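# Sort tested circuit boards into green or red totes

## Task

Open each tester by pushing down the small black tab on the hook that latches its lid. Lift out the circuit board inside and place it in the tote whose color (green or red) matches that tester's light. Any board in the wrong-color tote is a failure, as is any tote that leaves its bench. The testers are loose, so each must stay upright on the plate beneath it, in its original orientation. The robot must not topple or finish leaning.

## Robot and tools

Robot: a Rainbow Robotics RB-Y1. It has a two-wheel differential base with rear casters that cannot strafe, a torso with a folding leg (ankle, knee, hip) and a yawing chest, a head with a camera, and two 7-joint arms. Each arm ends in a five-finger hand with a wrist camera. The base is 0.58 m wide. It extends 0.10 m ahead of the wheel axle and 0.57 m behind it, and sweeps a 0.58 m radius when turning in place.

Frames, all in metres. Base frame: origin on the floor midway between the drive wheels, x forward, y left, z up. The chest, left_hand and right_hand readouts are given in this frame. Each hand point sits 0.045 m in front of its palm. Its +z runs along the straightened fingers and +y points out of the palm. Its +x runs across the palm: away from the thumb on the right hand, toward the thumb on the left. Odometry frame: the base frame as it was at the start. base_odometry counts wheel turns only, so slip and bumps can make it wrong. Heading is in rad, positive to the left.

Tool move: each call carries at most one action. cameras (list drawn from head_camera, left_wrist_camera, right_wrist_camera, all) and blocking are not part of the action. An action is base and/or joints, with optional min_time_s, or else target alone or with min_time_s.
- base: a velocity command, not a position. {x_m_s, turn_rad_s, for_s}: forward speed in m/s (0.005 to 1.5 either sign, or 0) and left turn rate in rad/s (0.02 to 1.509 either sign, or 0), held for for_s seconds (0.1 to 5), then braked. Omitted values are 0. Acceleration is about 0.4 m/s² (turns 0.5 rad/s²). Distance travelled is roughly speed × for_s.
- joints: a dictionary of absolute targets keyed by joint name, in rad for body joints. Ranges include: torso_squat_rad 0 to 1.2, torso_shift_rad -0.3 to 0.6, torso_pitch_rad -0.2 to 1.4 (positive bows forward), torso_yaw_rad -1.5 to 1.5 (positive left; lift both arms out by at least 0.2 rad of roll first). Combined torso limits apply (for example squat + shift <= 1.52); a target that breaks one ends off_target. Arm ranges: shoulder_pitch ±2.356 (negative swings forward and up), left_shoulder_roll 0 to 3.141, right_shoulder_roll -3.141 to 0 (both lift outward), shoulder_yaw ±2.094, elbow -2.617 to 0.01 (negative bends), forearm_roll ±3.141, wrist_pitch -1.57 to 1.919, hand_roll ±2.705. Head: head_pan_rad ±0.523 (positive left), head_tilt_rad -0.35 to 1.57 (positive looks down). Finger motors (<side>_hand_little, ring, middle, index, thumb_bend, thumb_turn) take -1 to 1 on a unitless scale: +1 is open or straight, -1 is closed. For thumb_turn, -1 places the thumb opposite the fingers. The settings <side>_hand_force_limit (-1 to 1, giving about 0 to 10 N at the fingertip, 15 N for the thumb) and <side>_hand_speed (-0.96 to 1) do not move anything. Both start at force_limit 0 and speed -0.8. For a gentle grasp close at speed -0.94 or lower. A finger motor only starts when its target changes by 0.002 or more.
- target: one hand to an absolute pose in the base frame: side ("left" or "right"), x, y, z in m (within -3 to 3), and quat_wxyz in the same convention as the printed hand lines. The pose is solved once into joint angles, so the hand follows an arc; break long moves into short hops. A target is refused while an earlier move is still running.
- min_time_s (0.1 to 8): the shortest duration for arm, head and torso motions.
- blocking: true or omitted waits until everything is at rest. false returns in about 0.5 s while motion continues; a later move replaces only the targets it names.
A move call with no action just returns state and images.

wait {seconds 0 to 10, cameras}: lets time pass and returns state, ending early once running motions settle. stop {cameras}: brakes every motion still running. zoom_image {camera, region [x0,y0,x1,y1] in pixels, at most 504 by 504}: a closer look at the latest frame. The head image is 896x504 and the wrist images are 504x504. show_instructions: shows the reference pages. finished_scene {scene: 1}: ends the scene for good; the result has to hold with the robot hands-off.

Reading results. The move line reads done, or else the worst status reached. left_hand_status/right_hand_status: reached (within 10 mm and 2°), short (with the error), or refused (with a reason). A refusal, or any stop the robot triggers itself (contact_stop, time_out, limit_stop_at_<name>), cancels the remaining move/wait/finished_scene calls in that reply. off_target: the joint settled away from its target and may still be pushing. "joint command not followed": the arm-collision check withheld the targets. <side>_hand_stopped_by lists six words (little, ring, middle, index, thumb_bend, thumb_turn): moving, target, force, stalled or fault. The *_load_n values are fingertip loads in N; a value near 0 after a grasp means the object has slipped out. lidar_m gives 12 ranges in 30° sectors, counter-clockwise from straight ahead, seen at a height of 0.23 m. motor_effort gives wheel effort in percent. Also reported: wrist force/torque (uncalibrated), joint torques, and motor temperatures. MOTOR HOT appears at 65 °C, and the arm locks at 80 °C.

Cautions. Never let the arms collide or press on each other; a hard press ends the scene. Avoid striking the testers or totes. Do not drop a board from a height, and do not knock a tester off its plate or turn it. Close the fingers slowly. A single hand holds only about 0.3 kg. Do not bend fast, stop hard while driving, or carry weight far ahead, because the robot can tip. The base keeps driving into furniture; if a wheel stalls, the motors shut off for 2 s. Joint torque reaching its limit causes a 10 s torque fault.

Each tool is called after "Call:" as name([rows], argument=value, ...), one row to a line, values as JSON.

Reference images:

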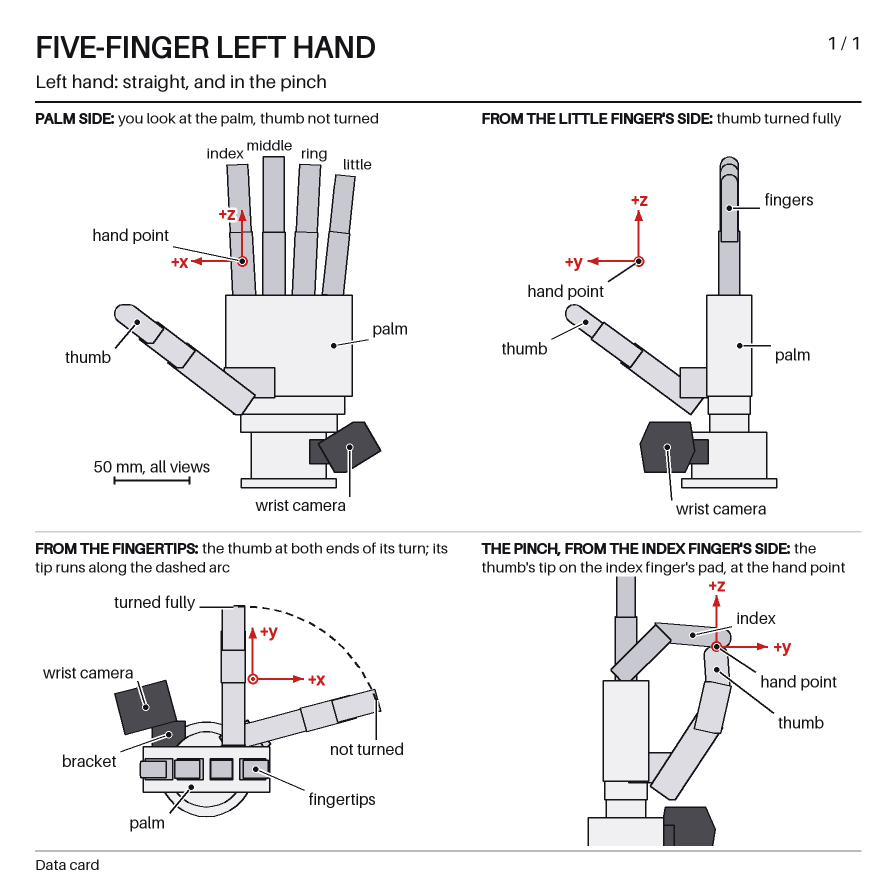

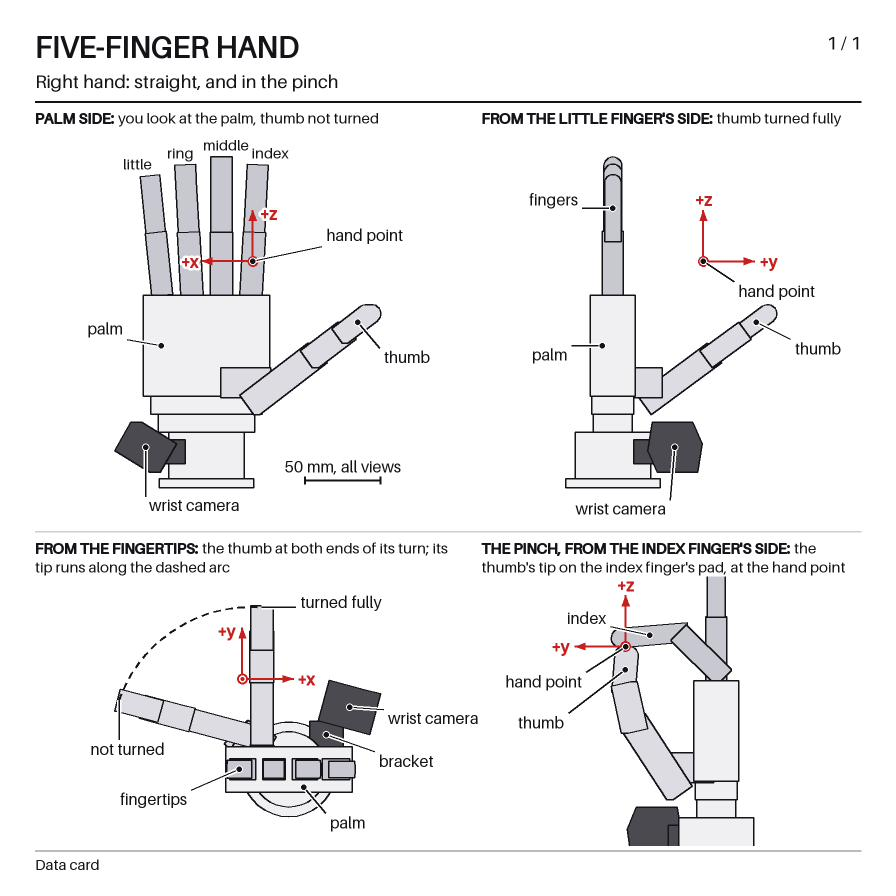

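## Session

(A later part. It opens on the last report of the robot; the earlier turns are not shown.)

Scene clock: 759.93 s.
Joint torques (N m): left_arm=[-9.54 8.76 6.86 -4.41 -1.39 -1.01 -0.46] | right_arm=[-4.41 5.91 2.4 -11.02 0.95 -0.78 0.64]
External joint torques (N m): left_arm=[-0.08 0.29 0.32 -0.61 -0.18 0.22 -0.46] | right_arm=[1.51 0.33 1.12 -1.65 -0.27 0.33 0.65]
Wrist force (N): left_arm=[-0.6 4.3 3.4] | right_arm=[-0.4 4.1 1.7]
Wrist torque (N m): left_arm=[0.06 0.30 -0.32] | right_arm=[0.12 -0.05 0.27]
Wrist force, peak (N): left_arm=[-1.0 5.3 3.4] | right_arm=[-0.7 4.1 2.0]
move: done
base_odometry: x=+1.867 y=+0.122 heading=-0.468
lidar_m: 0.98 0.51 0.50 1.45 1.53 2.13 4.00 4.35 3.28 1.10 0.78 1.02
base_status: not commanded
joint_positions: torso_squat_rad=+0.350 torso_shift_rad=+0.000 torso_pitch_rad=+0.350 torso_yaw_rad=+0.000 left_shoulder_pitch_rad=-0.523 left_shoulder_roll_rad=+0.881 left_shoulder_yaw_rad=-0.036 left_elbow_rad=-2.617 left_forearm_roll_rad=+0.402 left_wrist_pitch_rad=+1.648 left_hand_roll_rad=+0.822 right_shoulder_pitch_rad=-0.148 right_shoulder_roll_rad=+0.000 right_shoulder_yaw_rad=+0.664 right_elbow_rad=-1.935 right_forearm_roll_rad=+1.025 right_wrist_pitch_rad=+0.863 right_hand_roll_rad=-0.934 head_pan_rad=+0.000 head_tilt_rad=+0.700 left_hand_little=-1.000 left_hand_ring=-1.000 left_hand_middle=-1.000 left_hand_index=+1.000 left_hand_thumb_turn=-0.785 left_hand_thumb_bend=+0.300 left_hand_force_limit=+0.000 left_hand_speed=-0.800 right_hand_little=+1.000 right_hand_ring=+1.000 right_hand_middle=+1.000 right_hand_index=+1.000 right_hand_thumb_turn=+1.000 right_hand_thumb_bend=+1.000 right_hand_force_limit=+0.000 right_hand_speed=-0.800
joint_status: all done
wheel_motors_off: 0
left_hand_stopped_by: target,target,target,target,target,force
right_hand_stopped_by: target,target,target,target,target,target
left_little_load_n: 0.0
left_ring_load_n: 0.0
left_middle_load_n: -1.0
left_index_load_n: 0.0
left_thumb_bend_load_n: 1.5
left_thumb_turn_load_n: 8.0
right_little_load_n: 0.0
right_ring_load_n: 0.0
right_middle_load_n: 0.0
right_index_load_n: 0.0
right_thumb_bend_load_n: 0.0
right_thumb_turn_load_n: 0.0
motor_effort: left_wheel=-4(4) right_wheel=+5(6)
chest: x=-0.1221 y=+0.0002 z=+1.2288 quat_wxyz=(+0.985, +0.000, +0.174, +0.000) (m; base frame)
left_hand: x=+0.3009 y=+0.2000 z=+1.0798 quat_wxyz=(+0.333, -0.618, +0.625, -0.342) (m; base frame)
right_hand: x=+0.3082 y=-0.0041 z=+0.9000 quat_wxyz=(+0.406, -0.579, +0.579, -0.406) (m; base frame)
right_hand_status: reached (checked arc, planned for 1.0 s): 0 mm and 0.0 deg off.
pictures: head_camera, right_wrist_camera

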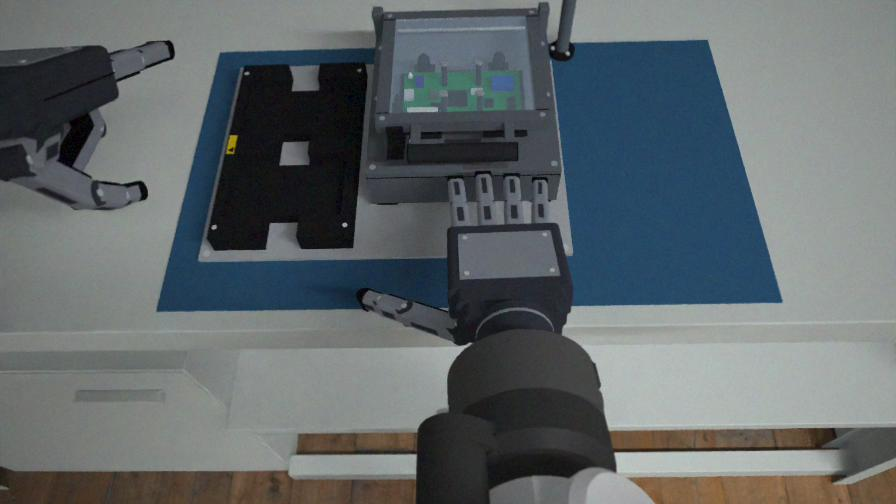

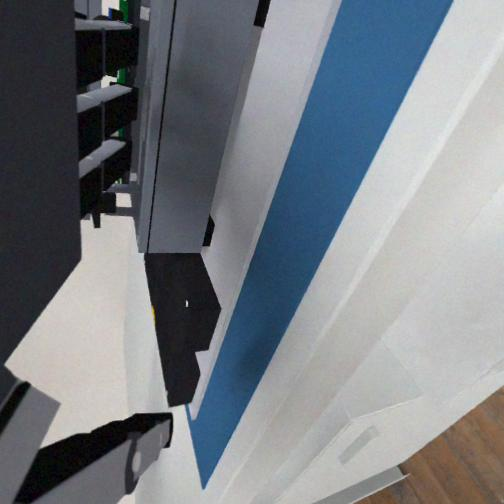

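Call:
move(target={"side": "right", "x": 0.338, "y": -0.004, "z": 0.9, "quat_wxyz": [0.4056, -0.5792, 0.5792, -0.4056]}, min_time_s=1, cameras=["head_camera", "right_wrist_camera"])

Call:
zoom_image(camera="right_wrist_camera", region=[60, 0, 200, 250])

Call:
zoom_image(camera="head_camera", region=[360, 80, 560, 280])

Scene clock: 769.60 s.
Joint torques (N m): left_arm=[-8.92 8.63 7.18 -4.38 -1.43 -0.79 -0.51] | right_arm=[-8.94 6.15 -0.82 -10.54 1.04 -0.9 0.68]
External joint torques (N m): left_arm=[0.54 0.16 0.64 -0.58 -0.22 0.43 -0.5] | right_arm=[-1.26 0.82 -1.56 -1.09 -0.18 0.23 0.68]
Wrist force (N): left_arm=[-0.9 4.4 3.1] | right_arm=[-0.4 4.0 2.0]
Wrist torque (N m): left_arm=[0.09 0.34 -0.30] | right_arm=[0.10 -0.05 0.28]
Wrist force, peak (N): left_arm=[-0.5 5.1 3.8] | right_arm=[-0.6 4.4 1.8]
move: done
base_odometry: x=+1.867 y=+0.122 heading=-0.468
lidar_m: 0.97 0.51 0.49 1.45 1.52 2.12 4.00 4.36 3.28 1.10 0.78 1.02
base_status: not commanded
joint_positions: torso_squat_rad=+0.350 torso_shift_rad=+0.000 torso_pitch_rad=+0.350 torso_yaw_rad=+0.000 left_shoulder_pitch_rad=-0.523 left_shoulder_roll_rad=+0.881 left_shoulder_yaw_rad=-0.036 left_elbow_rad=-2.617 left_forearm_roll_rad=+0.402 left_wrist_pitch_rad=+1.648 left_hand_roll_rad=+0.822 right_shoulder_pitch_rad=-0.257 right_shoulder_roll_rad=+0.000 right_shoulder_yaw_rad=+0.607 right_elbow_rad=-1.861 right_forearm_roll_rad=+0.954 right_wrist_pitch_rad=+0.869 right_hand_roll_rad=-0.924 head_pan_rad=+0.000 head_tilt_rad=+0.700 left_hand_little=-1.000 left_hand_ring=-1.000 left_hand_middle=-1.000 left_hand_index=+1.000 left_hand_thumb_turn=-0.785 left_hand_thumb_bend=+0.300 left_hand_force_limit=+0.000 left_hand_speed=-0.800 right_hand_little=+1.000 right_hand_ring=+1.000 right_hand_middle=+1.000 right_hand_index=+1.000 right_hand_thumb_turn=+1.000 right_hand_thumb_bend=+1.000 right_hand_force_limit=+0.000 right_hand_speed=-0.800
joint_status: all done
wheel_motors_off: 0
left_hand_stopped_by: target,target,target,target,target,force
right_hand_stopped_by: target,target,target,target,target,target
left_little_load_n: 0.0
left_ring_load_n: 0.0
left_middle_load_n: -1.0
left_index_load_n: 0.0
left_thumb_bend_load_n: 2.0
left_thumb_turn_load_n: 8.0
right_little_load_n: 0.0
right_ring_load_n: 0.0
right_middle_load_n: 0.0
right_index_load_n: 0.0
right_thumb_bend_load_n: 0.0
right_thumb_turn_load_n: 0.0
motor_effort: left_wheel=-4(4) right_wheel=+5(6)
chest: x=-0.1221 y=+0.0002 z=+1.2288 quat_wxyz=(+0.985, +0.000, +0.174, +0.000) (m; base frame)
left_hand: x=+0.3009 y=+0.2000 z=+1.0798 quat_wxyz=(+0.333, -0.618, +0.625, -0.342) (m; base frame)
right_hand: x=+0.3377 y=-0.0041 z=+0.8999 quat_wxyz=(+0.406, -0.579, +0.579, -0.406) (m; base frame)
right_hand_status: reached (checked arc, planned for 1.0 s): 0 mm and 0.0 deg off.
pictures: head_camera, right_wrist_camera

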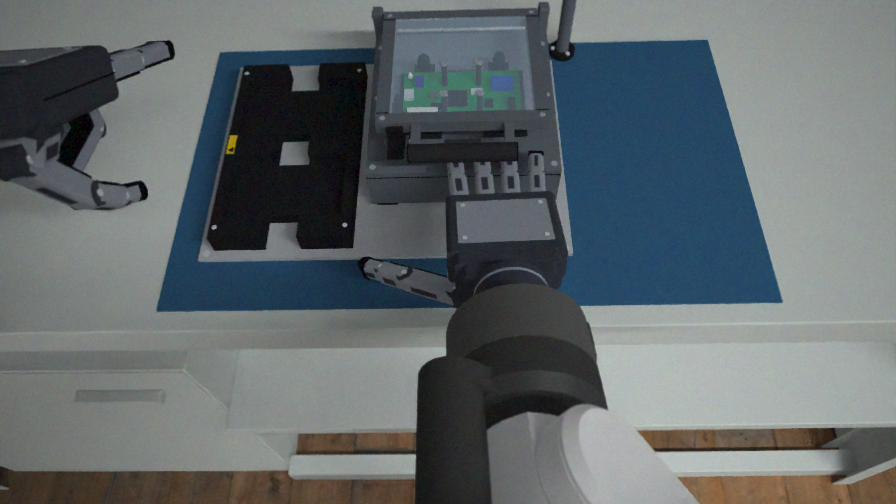

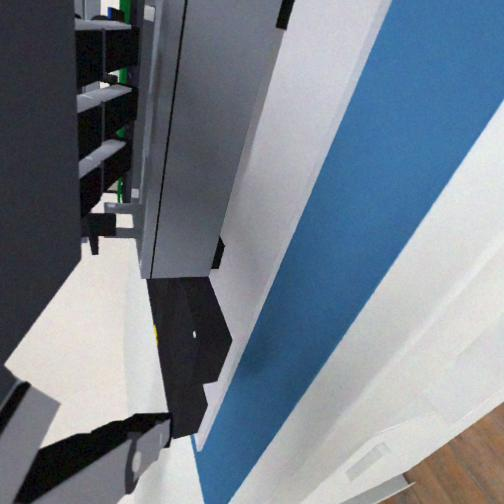

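Scaled by 2.016.

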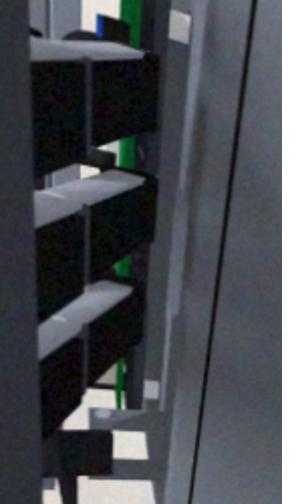

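Scaled by 2.520.

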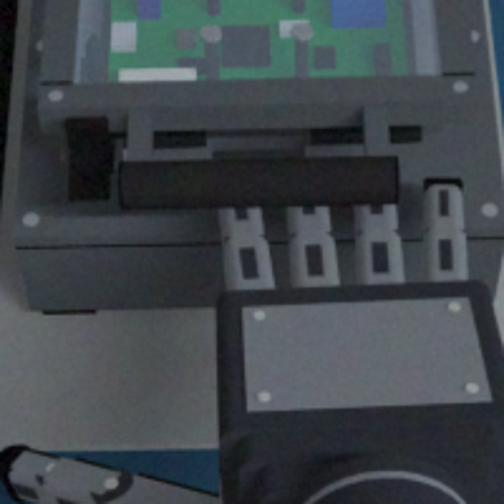

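Call:
move(target={"side": "right", "x": 0.348, "y": -0.004, "z": 0.9, "quat_wxyz": [0.4056, -0.5792, 0.5792, -0.4056]}, min_time_s=0.8)

Call:
move(target={"side": "right", "x": 0.35, "y": -0.004, "z": 0.935, "quat_wxyz": [0.4305, -0.561, 0.561, -0.4305]}, min_time_s=1.5, cameras=["head_camera", "right_wrist_camera"])

Scene clock: 792.57 s.
Joint torques (N m): left_arm=[-8.9 8.05 6.77 -4.62 -1.36 -0.82 -0.48] | right_arm=[-10.9 5.82 -1.57 -11.23 1.28 -1.4 0.72]
External joint torques (N m): left_arm=[0.55 -0.43 0.23 -0.82 -0.15 0.4 -0.48] | right_arm=[-2.66 0.6 -2.15 -1.76 0.07 -0.27 0.72]
Wrist force (N): left_arm=[-0.8 4.8 3.5] | right_arm=[-0.8 5.7 1.3]
Wrist torque (N m): left_arm=[0.11 0.32 -0.31] | right_arm=[0.13 0.00 0.34]
Wrist force, peak (N): left_arm=[-1.4 5.2 3.6] | right_arm=[-0.7 7.6 0.2]
move: done
base_odometry: x=+1.867 y=+0.122 heading=-0.468
lidar_m: 0.98 0.52 0.49 1.45 1.51 2.13 3.99 4.36 3.28 1.09 0.78 1.02
base_status: not commanded
joint_positions: torso_squat_rad=+0.350 torso_shift_rad=+0.000 torso_pitch_rad=+0.350 torso_yaw_rad=+0.000 left_shoulder_pitch_rad=-0.523 left_shoulder_roll_rad=+0.881 left_shoulder_yaw_rad=-0.036 left_elbow_rad=-2.617 left_forearm_roll_rad=+0.402 left_wrist_pitch_rad=+1.648 left_hand_roll_rad=+0.822 right_shoulder_pitch_rad=-0.291 right_shoulder_roll_rad=+0.000 right_shoulder_yaw_rad=+0.589 right_elbow_rad=-1.836 right_forearm_roll_rad=+0.934 right_wrist_pitch_rad=+0.869 right_hand_roll_rad=-0.922 head_pan_rad=+0.000 head_tilt_rad=+0.700 left_hand_little=-1.000 left_hand_ring=-1.000 left_hand_middle=-1.000 left_hand_index=+1.000 left_hand_thumb_turn=-0.785 left_hand_thumb_bend=+0.300 left_hand_force_limit=+0.000 left_hand_speed=-0.800 right_hand_little=+1.000 right_hand_ring=+1.000 right_hand_middle=+1.000 right_hand_index=+1.000 right_hand_thumb_turn=+1.000 right_hand_thumb_bend=+1.000 right_hand_force_limit=+0.000 right_hand_speed=-0.800
joint_status: all done
wheel_motors_off: 0
left_hand_stopped_by: target,target,target,target,target,force
right_hand_stopped_by: target,target,target,target,target,target
left_little_load_n: 0.0
left_ring_load_n: 0.0
left_middle_load_n: -1.0
left_index_load_n: 0.0
left_thumb_bend_load_n: 1.5
left_thumb_turn_load_n: 7.5
right_little_load_n: 0.0
right_ring_load_n: -0.5
right_middle_load_n: 0.0
right_index_load_n: 0.0
right_thumb_bend_load_n: 0.0
right_thumb_turn_load_n: 0.0
motor_effort: left_wheel=-4(5) right_wheel=+5(6)
chest: x=-0.1221 y=+0.0002 z=+1.2288 quat_wxyz=(+0.985, +0.000, +0.174, +0.000) (m; base frame)
left_hand: x=+0.3009 y=+0.2000 z=+1.0798 quat_wxyz=(+0.333, -0.618, +0.625, -0.342) (m; base frame)
right_hand: x=+0.3472 y=-0.0042 z=+0.9000 quat_wxyz=(+0.405, -0.579, +0.579, -0.405) (m; base frame)
right_hand_status: reached (checked arc, planned for 0.8 s): 1 mm and 0.0 deg off.
pictures: none

Scene clock: 794.40 s.
Joint torques (N m): left_arm=[-9.3 8.31 6.88 -4.28 -1.33 -0.87 -0.47] | right_arm=[-8.01 4.73 2.27 -13.46 2.46 -2.42 -0.11]
External joint torques (N m): left_arm=[0.16 -0.17 0.34 -0.48 -0.12 0.35 -0.46] | right_arm=[-0.17 -0.52 1.66 -4.03 1.21 -1.29 -0.1]
Wrist force (N): left_arm=[-0.8 4.3 3.1] | right_arm=[0.0 8.5 3.4]
Wrist torque (N m): left_arm=[0.08 0.30 -0.31] | right_arm=[-0.14 -0.10 0.28]
Wrist force, peak (N): left_arm=[-0.6 5.0 3.4] | right_arm=[-1.1 9.9 4.8]
move: done
base_odometry: x=+1.867 y=+0.122 heading=-0.468
lidar_m: 0.98 0.52 0.50 1.44 1.52 2.13 3.99 4.35 3.29 1.10 0.79 1.01
base_status: not commanded
joint_positions: torso_squat_rad=+0.350 torso_shift_rad=+0.000 torso_pitch_rad=+0.350 torso_yaw_rad=+0.000 left_shoulder_pitch_rad=-0.523 left_shoulder_roll_rad=+0.881 left_shoulder_yaw_rad=-0.036 left_elbow_rad=-2.617 left_forearm_roll_rad=+0.402 left_wrist_pitch_rad=+1.648 left_hand_roll_rad=+0.822 right_shoulder_pitch_rad=-0.271 right_shoulder_roll_rad=-0.008 right_shoulder_yaw_rad=+0.617 right_elbow_rad=-1.907 right_forearm_roll_rad=+1.009 right_wrist_pitch_rad=+0.862 right_hand_roll_rad=-0.940 head_pan_rad=+0.000 head_tilt_rad=+0.700 left_hand_little=-1.000 left_hand_ring=-1.000 left_hand_middle=-1.000 left_hand_index=+1.000 left_hand_thumb_turn=-0.785 left_hand_thumb_bend=+0.300 left_hand_force_limit=+0.000 left_hand_speed=-0.800 right_hand_little=+1.000 right_hand_ring=+1.000 right_hand_middle=+1.000 right_hand_index=+1.000 right_hand_thumb_turn=+1.000 right_hand_thumb_bend=+1.000 right_hand_force_limit=+0.000 right_hand_speed=-0.800
joint_status: all done
wheel_motors_off: 0
left_hand_stopped_by: target,target,target,target,target,force
right_hand_stopped_by: target,target,target,target,target,target
left_little_load_n: 0.0
left_ring_load_n: 0.0
left_middle_load_n: -1.0
left_index_load_n: 0.0
left_thumb_bend_load_n: 1.5
left_thumb_turn_load_n: 8.0
right_little_load_n: 0.0
right_ring_load_n: -2.5
right_middle_load_n: -1.0
right_index_load_n: 0.0
right_thumb_bend_load_n: 0.0
right_thumb_turn_load_n: 0.0
motor_effort: left_wheel=-4(5) right_wheel=+5(6)
chest: x=-0.1220 y=+0.0002 z=+1.2287 quat_wxyz=(+0.985, +0.000, +0.174, +0.000) (m; base frame)
left_hand: x=+0.3010 y=+0.2000 z=+1.0797 quat_wxyz=(+0.333, -0.618, +0.625, -0.342) (m; base frame)
right_hand: x=+0.3500 y=-0.0043 z=+0.9343 quat_wxyz=(+0.430, -0.561, +0.561, -0.430) (m; base frame)
right_hand_status: reached (checked arc, planned for 1.5 s): 1 mm and 0.1 deg off.
pictures: head_camera, right_wrist_camera

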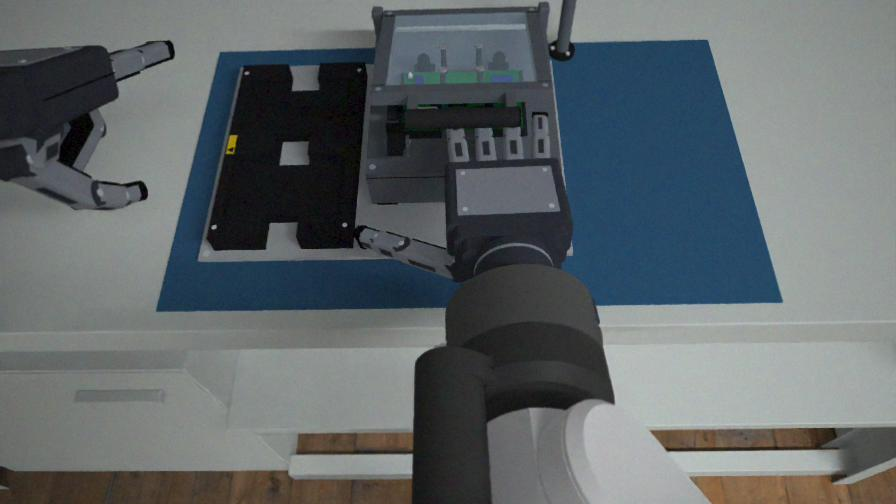

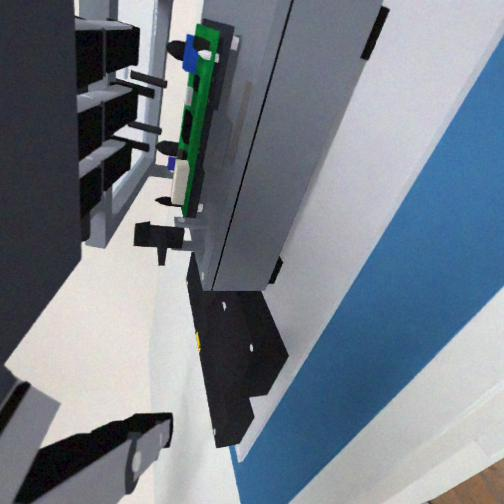

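Call:
move(target={"side": "right", "x": 0.3735, "y": -0.004, "z": 0.977, "quat_wxyz": [0.4545, -0.5417, 0.5417, -0.4545]}, min_time_s=1.8, cameras=["head_camera", "right_wrist_camera"])

Call:
move(target={"side": "right", "x": 0.4146, "y": -0.004, "z": 1.026, "quat_wxyz": [0.4545, -0.5417, 0.5417, -0.4545]}, min_time_s=1.8, cameras=["head_camera", "right_wrist_camera"])

Scene clock: 817.60 s.
Joint torques (N m): left_arm=[-9.04 8.48 6.84 -4.24 -1.41 -0.87 -0.45] | right_arm=[-13.07 7.14 -2.51 -13.81 2.79 -2.27 0.57]
External joint torques (N m): left_arm=[0.42 0 0.3 -0.44 -0.2 0.35 -0.44] | right_arm=[-4.33 2.06 -2.86 -4.44 1.55 -1.09 0.57]
Wrist force (N): left_arm=[-0.9 4.4 3.1] | right_arm=[-1.6 9.6 0.6]
Wrist torque (N m): left_arm=[0.09 0.32 -0.36] | right_arm=[-0.08 -0.08 0.34]
Wrist force, peak (N): left_arm=[-0.6 5.0 3.5] | right_arm=[0.4 10.3 1.4]
move: done
base_odometry: x=+1.867 y=+0.122 heading=-0.468
lidar_m: 0.98 0.51 0.50 1.44 1.52 2.13 3.99 4.35 3.28 1.10 0.78 1.02
base_status: not commanded
joint_positions: torso_squat_rad=+0.350 torso_shift_rad=+0.000 torso_pitch_rad=+0.350 torso_yaw_rad=+0.000 left_shoulder_pitch_rad=-0.523 left_shoulder_roll_rad=+0.881 left_shoulder_yaw_rad=-0.036 left_elbow_rad=-2.617 left_forearm_roll_rad=+0.402 left_wrist_pitch_rad=+1.648 left_hand_roll_rad=+0.822 right_shoulder_pitch_rad=-0.330 right_shoulder_roll_rad=-0.005 right_shoulder_yaw_rad=+0.594 right_elbow_rad=-1.934 right_forearm_roll_rad=+1.020 right_wrist_pitch_rad=+0.856 right_hand_roll_rad=-0.920 head_pan_rad=+0.000 head_tilt_rad=+0.700 left_hand_little=-1.000 left_hand_ring=-1.000 left_hand_middle=-1.000 left_hand_index=+1.000 left_hand_thumb_turn=-0.785 left_hand_thumb_bend=+0.300 left_hand_force_limit=+0.000 left_hand_speed=-0.800 right_hand_little=+1.000 right_hand_ring=+1.000 right_hand_middle=+0.999 right_hand_index=+1.000 right_hand_thumb_turn=+1.000 right_hand_thumb_bend=+1.000 right_hand_force_limit=+0.000 right_hand_speed=-0.800
joint_status: all done
wheel_motors_off: 0
left_hand_stopped_by: target,target,target,target,target,force
right_hand_stopped_by: target,target,target,target,target,target
left_little_load_n: 0.0
left_ring_load_n: 0.0
left_middle_load_n: -1.0
left_index_load_n: 0.0
left_thumb_bend_load_n: 1.5
left_thumb_turn_load_n: 8.0
right_little_load_n: 0.0
right_ring_load_n: 0.0
right_middle_load_n: -7.5
right_index_load_n: 0.0
right_thumb_bend_load_n: 0.0
right_thumb_turn_load_n: -0.5
motor_effort: left_wheel=-4(5) right_wheel=+5(6)
chest: x=-0.1220 y=+0.0002 z=+1.2287 quat_wxyz=(+0.985, +0.000, +0.174, +0.000) (m; base frame)
left_hand: x=+0.3010 y=+0.2000 z=+1.0797 quat_wxyz=(+0.333, -0.618, +0.625, -0.342) (m; base frame)
right_hand: x=+0.3730 y=-0.0041 z=+0.9759 quat_wxyz=(+0.454, -0.542, +0.542, -0.454) (m; base frame)
right_hand_status: reached (checked arc, planned for 1.8 s): 1 mm and 0.1 deg off.
pictures: head_camera, right_wrist_camera

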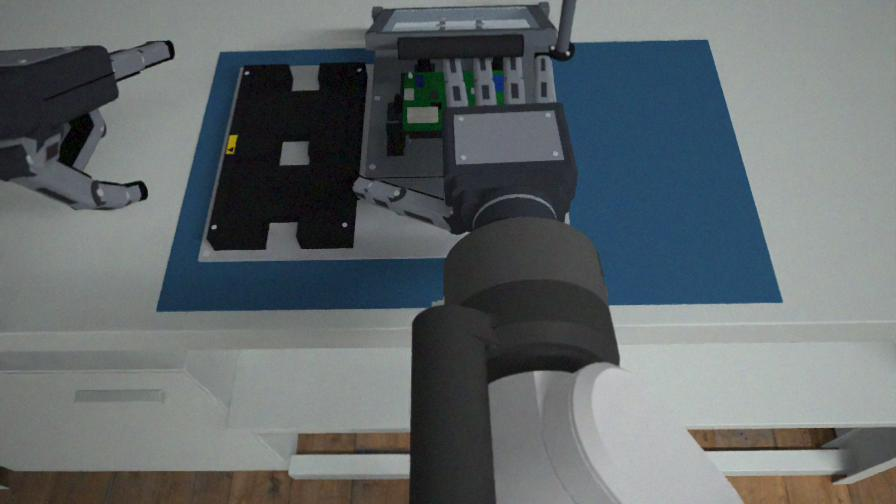

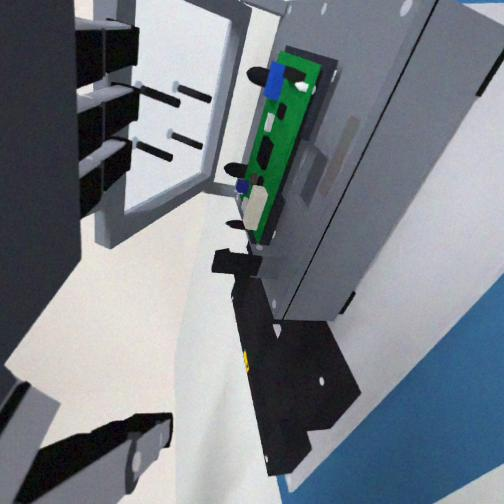

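Scene clock: 819.73 s.
Joint torques (N m): left_arm=[-8.99 8.49 6.95 -4.43 -1.36 -0.83 -0.56] | right_arm=[-14.61 4.94 -3.96 -11.46 1.71 -1.2 0.68]
External joint torques (N m): left_arm=[0.46 0.01 0.41 -0.62 -0.15 0.39 -0.55] | right_arm=[-3.01 0.79 -3.55 -2.43 0.53 0.21 0.68]
Wrist force (N): left_arm=[-0.4 4.7 3.3] | right_arm=[-2.2 6.9 -2.3]
Wrist torque (N m): left_arm=[0.15 0.26 -0.29] | right_arm=[0.31 -0.02 0.25]
Wrist force, peak (N): left_arm=[-0.9 5.0 3.4] | right_arm=[1.2 10.0 -0.4]
move: done
base_odometry: x=+1.867 y=+0.122 heading=-0.468
lidar_m: 0.98 0.52 0.50 1.44 1.52 2.13 3.98 4.35 3.29 1.09 0.79 1.02
base_status: not commanded
joint_positions: torso_squat_rad=+0.350 torso_shift_rad=+0.000 torso_pitch_rad=+0.350 torso_yaw_rad=+0.000 left_shoulder_pitch_rad=-0.523 left_shoulder_roll_rad=+0.881 left_shoulder_yaw_rad=-0.036 left_elbow_rad=-2.617 left_forearm_roll_rad=+0.402 left_wrist_pitch_rad=+1.648 left_hand_roll_rad=+0.822 right_shoulder_pitch_rad=-0.531 right_shoulder_roll_rad=+0.000 right_shoulder_yaw_rad=+0.502 right_elbow_rad=-1.937 right_forearm_roll_rad=+0.825 right_wrist_pitch_rad=+0.965 right_hand_roll_rad=-0.761 head_pan_rad=+0.000 head_tilt_rad=+0.700 left_hand_little=-1.000 left_hand_ring=-1.000 left_hand_middle=-1.000 left_hand_index=+1.000 left_hand_thumb_turn=-0.785 left_hand_thumb_bend=+0.300 left_hand_force_limit=+0.000 left_hand_speed=-0.800 right_hand_little=+1.000 right_hand_ring=+1.000 right_hand_middle=+0.999 right_hand_index=+1.000 right_hand_thumb_turn=+1.000 right_hand_thumb_bend=+1.000 right_hand_force_limit=+0.000 right_hand_speed=-0.800
joint_status: all done
wheel_motors_off: 0
left_hand_stopped_by: target,target,target,target,target,force
right_hand_stopped_by: target,target,target,target,target,target
left_little_load_n: 0.0
left_ring_load_n: 0.0
left_middle_load_n: -1.0
left_index_load_n: 0.0
left_thumb_bend_load_n: 2.0
left_thumb_turn_load_n: 8.0
right_little_load_n: 0.0
right_ring_load_n: 0.0
right_middle_load_n: -3.0
right_index_load_n: 0.0
right_thumb_bend_load_n: 0.0
right_thumb_turn_load_n: 0.0
motor_effort: left_wheel=-4(5) right_wheel=+5(5)
chest: x=-0.1220 y=+0.0002 z=+1.2287 quat_wxyz=(+0.985, +0.000, +0.174, +0.000) (m; base frame)
left_hand: x=+0.3010 y=+0.2000 z=+1.0797 quat_wxyz=(+0.333, -0.618, +0.625, -0.342) (m; base frame)
right_hand: x=+0.4143 y=-0.0039 z=+1.0254 quat_wxyz=(+0.454, -0.542, +0.542, -0.454) (m; base frame)
right_hand_status: reached (checked arc, planned for 1.8 s): 1 mm and 0.1 deg off.
pictures: head_camera, right_wrist_camera

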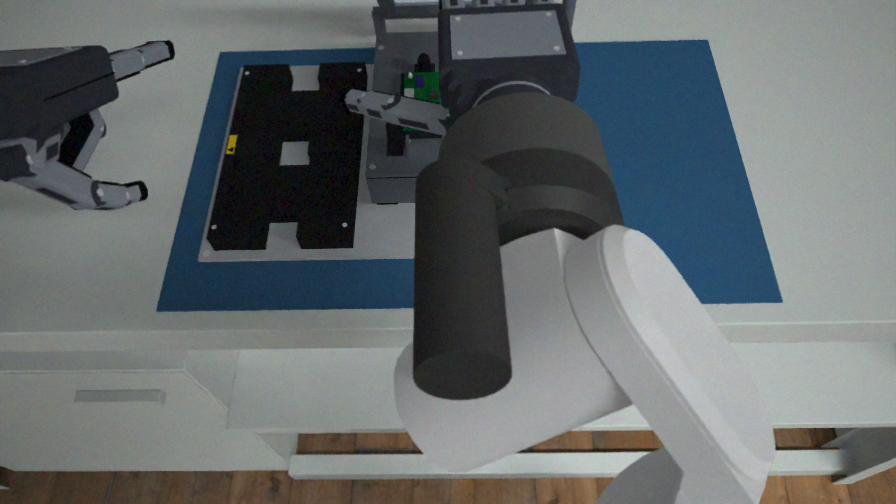

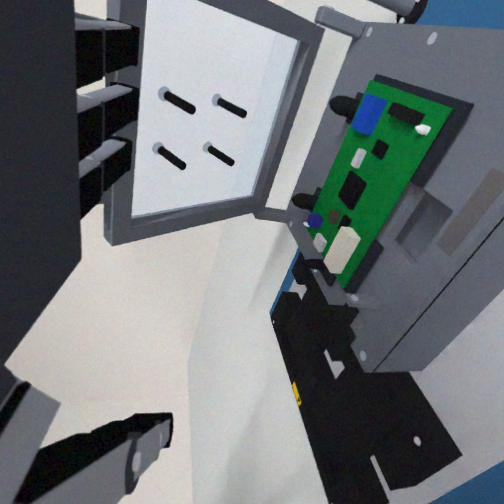

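Call:
move(target={"side": "right", "x": 0.4537, "y": -0.004, "z": 1.045, "quat_wxyz": [0.4545, -0.5417, 0.5417, -0.4545]}, min_time_s=1.5, cameras=["right_wrist_camera"])

Call:
move(target={"side": "right", "x": 0.494, "y": -0.004, "z": 1.058, "quat_wxyz": [0.4545, -0.5417, 0.5417, -0.4545]}, min_time_s=1.5, cameras=["head_camera", "right_wrist_camera"])

Scene clock: 837.50 s.
Joint torques (N m): left_arm=[-9.07 8.71 6.85 -4.28 -1.5 -0.98 -0.49] | right_arm=[-16.16 2.68 -3.88 -9.38 1.14 -1.11 0.66]
External joint torques (N m): left_arm=[0.38 0.24 0.31 -0.48 -0.29 0.24 -0.48] | right_arm=[-2.24 -0.39 -3.06 -0.43 0 0.35 0.66]
Wrist force (N): left_arm=[-0.4 4.5 3.6] | right_arm=[-1.0 4.6 -2.6]
Wrist torque (N m): left_arm=[0.07 0.26 -0.28] | right_arm=[0.38 0.08 0.27]
Wrist force, peak (N): left_arm=[-0.6 5.0 3.8] | right_arm=[0.6 8.7 -1.5]
move: done
base_odometry: x=+1.867 y=+0.122 heading=-0.468
lidar_m: 0.98 0.51 0.49 1.44 1.51 2.13 3.99 4.34 3.29 1.09 0.78 1.02
base_status: not commanded
joint_positions: torso_squat_rad=+0.350 torso_shift_rad=+0.000 torso_pitch_rad=+0.350 torso_yaw_rad=+0.000 left_shoulder_pitch_rad=-0.523 left_shoulder_roll_rad=+0.881 left_shoulder_yaw_rad=-0.036 left_elbow_rad=-2.617 left_forearm_roll_rad=+0.402 left_wrist_pitch_rad=+1.648 left_hand_roll_rad=+0.822 right_shoulder_pitch_rad=-0.681 right_shoulder_roll_rad=+0.000 right_shoulder_yaw_rad=+0.412 right_elbow_rad=-1.838 right_forearm_roll_rad=+0.733 right_wrist_pitch_rad=+0.971 right_hand_roll_rad=-0.724 head_pan_rad=+0.000 head_tilt_rad=+0.700 left_hand_little=-1.000 left_hand_ring=-1.000 left_hand_middle=-1.000 left_hand_index=+1.000 left_hand_thumb_turn=-0.785 left_hand_thumb_bend=+0.300 left_hand_force_limit=+0.000 left_hand_speed=-0.800 right_hand_little=+1.000 right_hand_ring=+1.000 right_hand_middle=+1.000 right_hand_index=+1.000 right_hand_thumb_turn=+1.000 right_hand_thumb_bend=+1.000 right_hand_force_limit=+0.000 right_hand_speed=-0.800
joint_status: all done
wheel_motors_off: 0
left_hand_stopped_by: target,target,target,target,target,force
right_hand_stopped_by: target,target,target,target,target,target
left_little_load_n: 0.0
left_ring_load_n: 0.0
left_middle_load_n: -1.0
left_index_load_n: 0.0
left_thumb_bend_load_n: 2.0
left_thumb_turn_load_n: 8.0
right_little_load_n: 0.0
right_ring_load_n: 0.0
right_middle_load_n: -0.5
right_index_load_n: 0.0
right_thumb_bend_load_n: 0.0
right_thumb_turn_load_n: -0.5
motor_effort: left_wheel=-3(5) right_wheel=+5(5)
chest: x=-0.1220 y=+0.0002 z=+1.2287 quat_wxyz=(+0.985, +0.000, +0.174, +0.000) (m; base frame)
left_hand: x=+0.3010 y=+0.2000 z=+1.0797 quat_wxyz=(+0.333, -0.618, +0.625, -0.342) (m; base frame)
right_hand: x=+0.4529 y=-0.0041 z=+1.0449 quat_wxyz=(+0.455, -0.542, +0.542, -0.454) (m; base frame)
right_hand_status: reached (checked arc, planned for 1.5 s): 1 mm and 0.0 deg off.
pictures: right_wrist_camera

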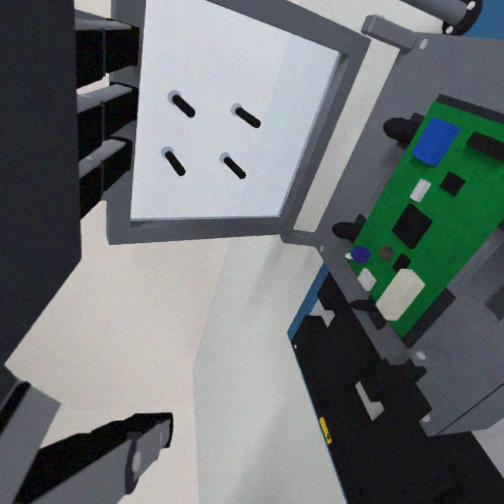

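Scene clock: 839.33 s.
Joint torques (N m): left_arm=[-8.88 8.71 6.76 -4.45 -1.19 -0.88 -0.42] | right_arm=[-19.39 0.36 -4.08 -10.2 1.28 -2.11 0.68]
External joint torques (N m): left_arm=[0.58 0.24 0.22 -0.64 0.02 0.34 -0.41] | right_arm=[-3.23 -1.39 -2.94 -1.2 0.16 -0.64 0.68]
Wrist force (N): left_arm=[-0.7 5.0 2.8] | right_arm=[-1.3 6.1 -1.8]
Wrist torque (N m): left_arm=[0.20 0.27 -0.36] | right_arm=[0.28 0.08 0.28]
Wrist force, peak (N): left_arm=[-1.0 4.9 3.8] | right_arm=[-0.4 6.8 -1.5]
move: done
base_odometry: x=+1.867 y=+0.122 heading=-0.468
lidar_m: 0.98 0.50 0.50 1.44 1.52 2.13 3.98 4.36 3.28 1.10 0.78 1.02
base_status: not commanded
joint_positions: torso_squat_rad=+0.350 torso_shift_rad=+0.000 torso_pitch_rad=+0.350 torso_yaw_rad=+0.000 left_shoulder_pitch_rad=-0.523 left_shoulder_roll_rad=+0.881 left_shoulder_yaw_rad=-0.036 left_elbow_rad=-2.617 left_forearm_roll_rad=+0.402 left_wrist_pitch_rad=+1.648 left_hand_roll_rad=+0.822 right_shoulder_pitch_rad=-0.825 right_shoulder_roll_rad=-0.008 right_shoulder_yaw_rad=+0.329 right_elbow_rad=-1.693 right_forearm_roll_rad=+0.668 right_wrist_pitch_rad=+0.941 right_hand_roll_rad=-0.719 head_pan_rad=+0.000 head_tilt_rad=+0.700 left_hand_little=-1.000 left_hand_ring=-1.000 left_hand_middle=-1.000 left_hand_index=+1.000 left_hand_thumb_turn=-0.785 left_hand_thumb_bend=+0.300 left_hand_force_limit=+0.000 left_hand_speed=-0.800 right_hand_little=+1.000 right_hand_ring=+1.000 right_hand_middle=+1.000 right_hand_index=+1.000 right_hand_thumb_turn=+1.000 right_hand_thumb_bend=+1.000 right_hand_force_limit=+0.000 right_hand_speed=-0.800
joint_status: all done
wheel_motors_off: 0
left_hand_stopped_by: target,target,target,target,target,force
right_hand_stopped_by: target,target,target,target,target,target
left_little_load_n: 0.0
left_ring_load_n: 0.0
left_middle_load_n: -1.0
left_index_load_n: 0.0
left_thumb_bend_load_n: 1.5
left_thumb_turn_load_n: 8.0
right_little_load_n: 0.0
right_ring_load_n: 0.0
right_middle_load_n: -2.5
right_index_load_n: -0.5
right_thumb_bend_load_n: 0.0
right_thumb_turn_load_n: 0.0
motor_effort: left_wheel=-4(4) right_wheel=+5(6)
chest: x=-0.1220 y=+0.0002 z=+1.2287 quat_wxyz=(+0.985, +0.000, +0.174, +0.000) (m; base frame)
left_hand: x=+0.3010 y=+0.2000 z=+1.0797 quat_wxyz=(+0.333, -0.618, +0.625, -0.342) (m; base frame)
right_hand: x=+0.4929 y=-0.0041 z=+1.0577 quat_wxyz=(+0.454, -0.542, +0.542, -0.454) (m; base frame)
right_hand_status: reached (checked arc, planned for 1.5 s): 1 mm and 0.1 deg off.
pictures: head_camera, right_wrist_camera

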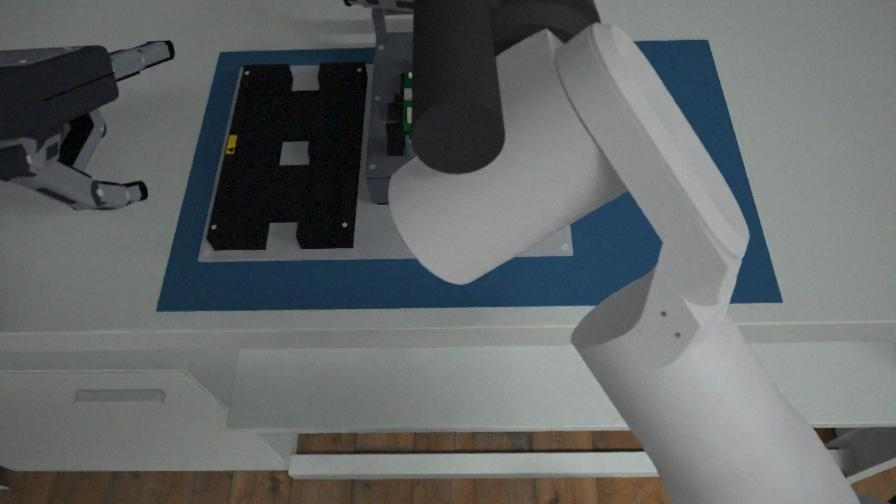

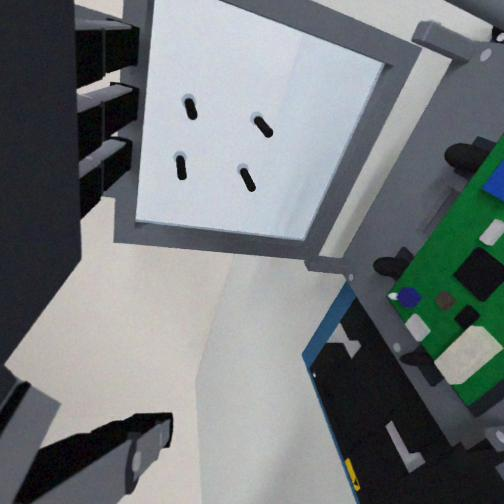

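Call:
move(target={"side": "right", "x": 0.53, "y": -0.004, "z": 1.06, "quat_wxyz": [0.4545, -0.5417, 0.5417, -0.4545]}, min_time_s=1.5, cameras=["head_camera", "right_wrist_camera"])

Scene clock: 846.07 s.
Joint torques (N m): left_arm=[-9.57 8.81 6.55 -4.43 -1.28 -0.96 -0.47] | right_arm=[-20.73 -0.96 -4.08 -9.91 1.16 -1.97 -0.12]
External joint torques (N m): left_arm=[-0.12 0.34 0 -0.63 -0.07 0.26 -0.46] | right_arm=[-2.63 -1.39 -2.7 -0.74 0.05 -0.56 -0.12]
Wrist force (N): left_arm=[-1.0 4.6 3.5] | right_arm=[-1.1 5.4 -1.1]
Wrist torque (N m): left_arm=[0.11 0.36 -0.36] | right_arm=[0.30 0.08 0.07]
Wrist force, peak (N): left_arm=[-0.7 5.0 3.7] | right_arm=[-1.0 6.8 -1.7]
move: done
base_odometry: x=+1.867 y=+0.122 heading=-0.468
lidar_m: 0.98 0.52 0.50 1.45 1.51 2.13 4.00 4.35 3.29 1.11 0.79 1.02
base_status: not commanded
joint_positions: torso_squat_rad=+0.350 torso_shift_rad=+0.000 torso_pitch_rad=+0.350 torso_yaw_rad=+0.000 left_shoulder_pitch_rad=-0.523 left_shoulder_roll_rad=+0.881 left_shoulder_yaw_rad=-0.036 left_elbow_rad=-2.617 left_forearm_roll_rad=+0.402 left_wrist_pitch_rad=+1.648 left_hand_roll_rad=+0.822 right_shoulder_pitch_rad=-0.947 right_shoulder_roll_rad=-0.022 right_shoulder_yaw_rad=+0.272 right_elbow_rad=-1.515 right_forearm_roll_rad=+0.645 right_wrist_pitch_rad=+0.874 right_hand_roll_rad=-0.759 head_pan_rad=+0.000 head_tilt_rad=+0.700 left_hand_little=-1.000 left_hand_ring=-1.000 left_hand_middle=-1.000 left_hand_index=+1.000 left_hand_thumb_turn=-0.785 left_hand_thumb_bend=+0.300 left_hand_force_limit=+0.000 left_hand_speed=-0.800 right_hand_little=+1.000 right_hand_ring=+1.000 right_hand_middle=+1.000 right_hand_index=+1.000 right_hand_thumb_turn=+1.000 right_hand_thumb_bend=+1.000 right_hand_force_limit=+0.000 right_hand_speed=-0.800
joint_status: all done
wheel_motors_off: 0
left_hand_stopped_by: target,target,target,target,target,force
right_hand_stopped_by: target,target,target,target,target,target
left_little_load_n: 0.0
left_ring_load_n: 0.0
left_middle_load_n: -1.0
left_index_load_n: 0.0
left_thumb_bend_load_n: 1.5
left_thumb_turn_load_n: 8.0
right_little_load_n: 0.0
right_ring_load_n: 0.0
right_middle_load_n: -1.0
right_index_load_n: 0.0
right_thumb_bend_load_n: 0.0
right_thumb_turn_load_n: -0.5
motor_effort: left_wheel=-4(5) right_wheel=+6(6)
chest: x=-0.1220 y=+0.0002 z=+1.2287 quat_wxyz=(+0.985, +0.000, +0.174, +0.000) (m; base frame)
left_hand: x=+0.3010 y=+0.2000 z=+1.0797 quat_wxyz=(+0.333, -0.618, +0.625, -0.342) (m; base frame)
right_hand: x=+0.5297 y=-0.0038 z=+1.0595 quat_wxyz=(+0.454, -0.542, +0.542, -0.454) (m; base frame)
right_hand_status: reached (checked arc, planned for 1.5 s): 1 mm and 0.1 deg off.
pictures: head_camera, right_wrist_camera

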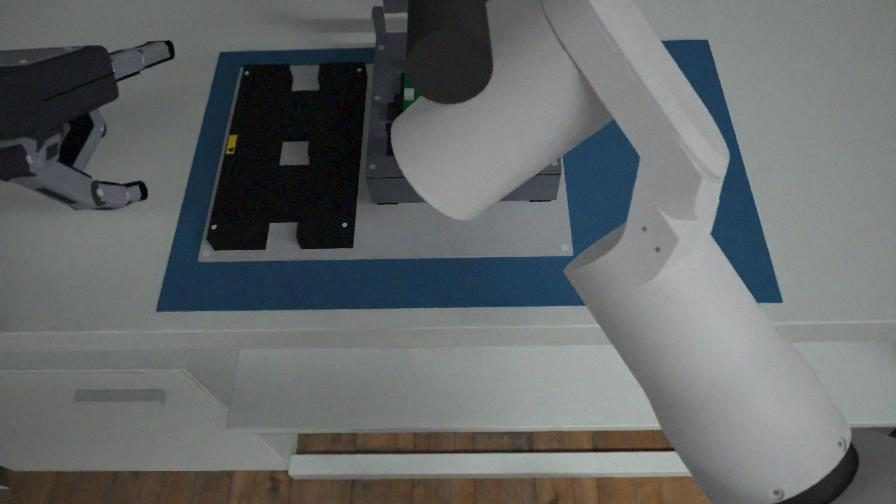

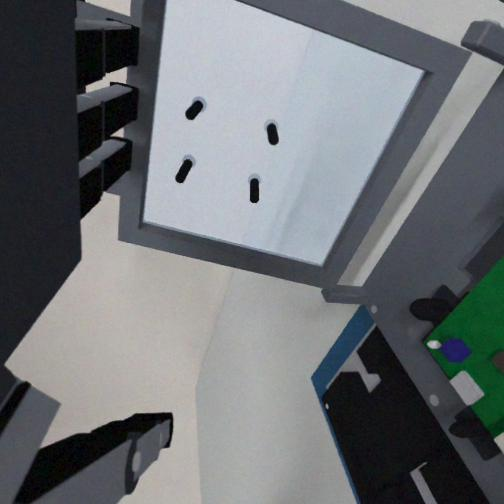

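Call:
move(target={"side": "right", "x": 0.56, "y": -0.004, "z": 1.055, "quat_wxyz": [0.4545, -0.5417, 0.5417, -0.4545]}, min_time_s=1.5, cameras=["head_camera", "right_wrist_camera"])

Scene clock: 852.43 s.
Joint torques (N m): left_arm=[-9.18 8.77 7.41 -4.09 -1.52 -0.76 -0.37] | right_arm=[-10.76 -0.69 -3.03 -1.46 -1.62 1.45 0.19]
External joint torques (N m): left_arm=[0.28 0.29 0.87 -0.3 -0.31 0.46 -0.36] | right_arm=[8.85 0.03 -1.5 7.85 -2.72 2.78 0.19]
Wrist force (N): left_arm=[-0.6 4.3 3.2] | right_arm=[0.2 -9.6 -7.0]
Wrist torque (N m): left_arm=[0.05 0.26 -0.32] | right_arm=[1.45 0.37 -0.10]
Wrist force, peak (N): left_arm=[-0.9 5.1 3.5] | right_arm=[1.5 -29.2 -7.8]
move: done
base_odometry: x=+1.867 y=+0.122 heading=-0.468
lidar_m: 0.97 0.52 0.50 1.45 1.53 2.13 3.99 4.35 3.28 1.09 0.78 1.01
base_status: not commanded
joint_positions: torso_squat_rad=+0.350 torso_shift_rad=+0.000 torso_pitch_rad=+0.349 torso_yaw_rad=+0.000 left_shoulder_pitch_rad=-0.523 left_shoulder_roll_rad=+0.881 left_shoulder_yaw_rad=-0.036 left_elbow_rad=-2.617 left_forearm_roll_rad=+0.402 left_wrist_pitch_rad=+1.648 left_hand_roll_rad=+0.822 right_shoulder_pitch_rad=-1.045 right_shoulder_roll_rad=-0.037 right_shoulder_yaw_rad=+0.237 right_elbow_rad=-1.344 right_forearm_roll_rad=+0.651 right_wrist_pitch_rad=+0.796 right_hand_roll_rad=-0.820 head_pan_rad=+0.000 head_tilt_rad=+0.700 left_hand_little=-1.000 left_hand_ring=-1.000 left_hand_middle=-1.000 left_hand_index=+1.000 left_hand_thumb_turn=-0.785 left_hand_thumb_bend=+0.300 left_hand_force_limit=+0.000 left_hand_speed=-0.800 right_hand_little=+1.000 right_hand_ring=+1.000 right_hand_middle=+1.000 right_hand_index=+1.000 right_hand_thumb_turn=+1.000 right_hand_thumb_bend=+1.000 right_hand_force_limit=+0.000 right_hand_speed=-0.800
joint_status: all done
wheel_motors_off: 0
left_hand_stopped_by: target,target,target,target,target,force
right_hand_stopped_by: target,target,target,target,target,target
left_little_load_n: 0.0
left_ring_load_n: 0.0
left_middle_load_n: -1.0
left_index_load_n: 0.0
left_thumb_bend_load_n: 2.0
left_thumb_turn_load_n: 7.5
right_little_load_n: 0.5
right_ring_load_n: -1.5
right_middle_load_n: 2.5
right_index_load_n: 0.0
right_thumb_bend_load_n: 0.0
right_thumb_turn_load_n: 0.0
motor_effort: left_wheel=-4(5) right_wheel=+5(6)
chest: x=-0.1226 y=+0.0002 z=+1.2288 quat_wxyz=(+0.985, +0.000, +0.174, +0.000) (m; base frame)
left_hand: x=+0.3006 y=+0.1999 z=+1.0803 quat_wxyz=(+0.333, -0.618, +0.625, -0.342) (m; base frame)
right_hand: x=+0.5591 y=-0.0034 z=+1.0587 quat_wxyz=(+0.457, -0.541, +0.540, -0.455) (m; base frame)
right_hand_status: reached (checked arc, planned for 1.5 s): 4 mm and 0.3 deg off.
pictures: head_camera, right_wrist_camera

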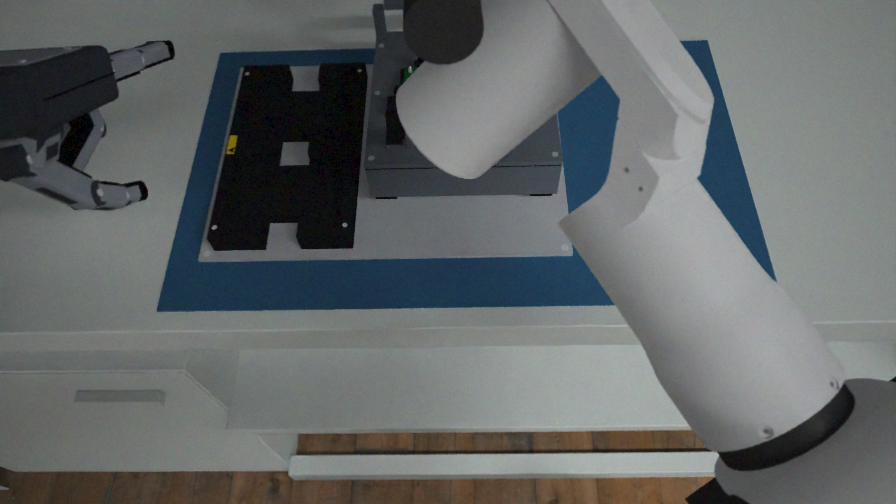

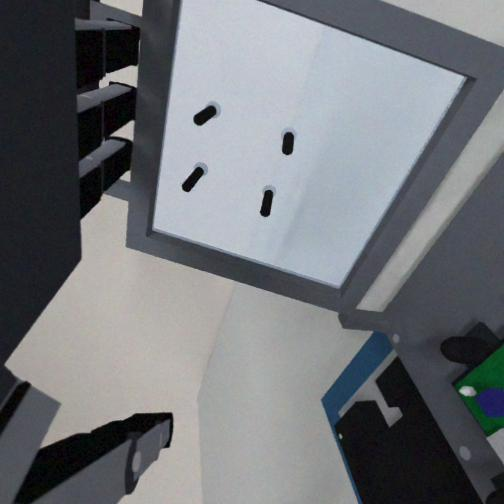

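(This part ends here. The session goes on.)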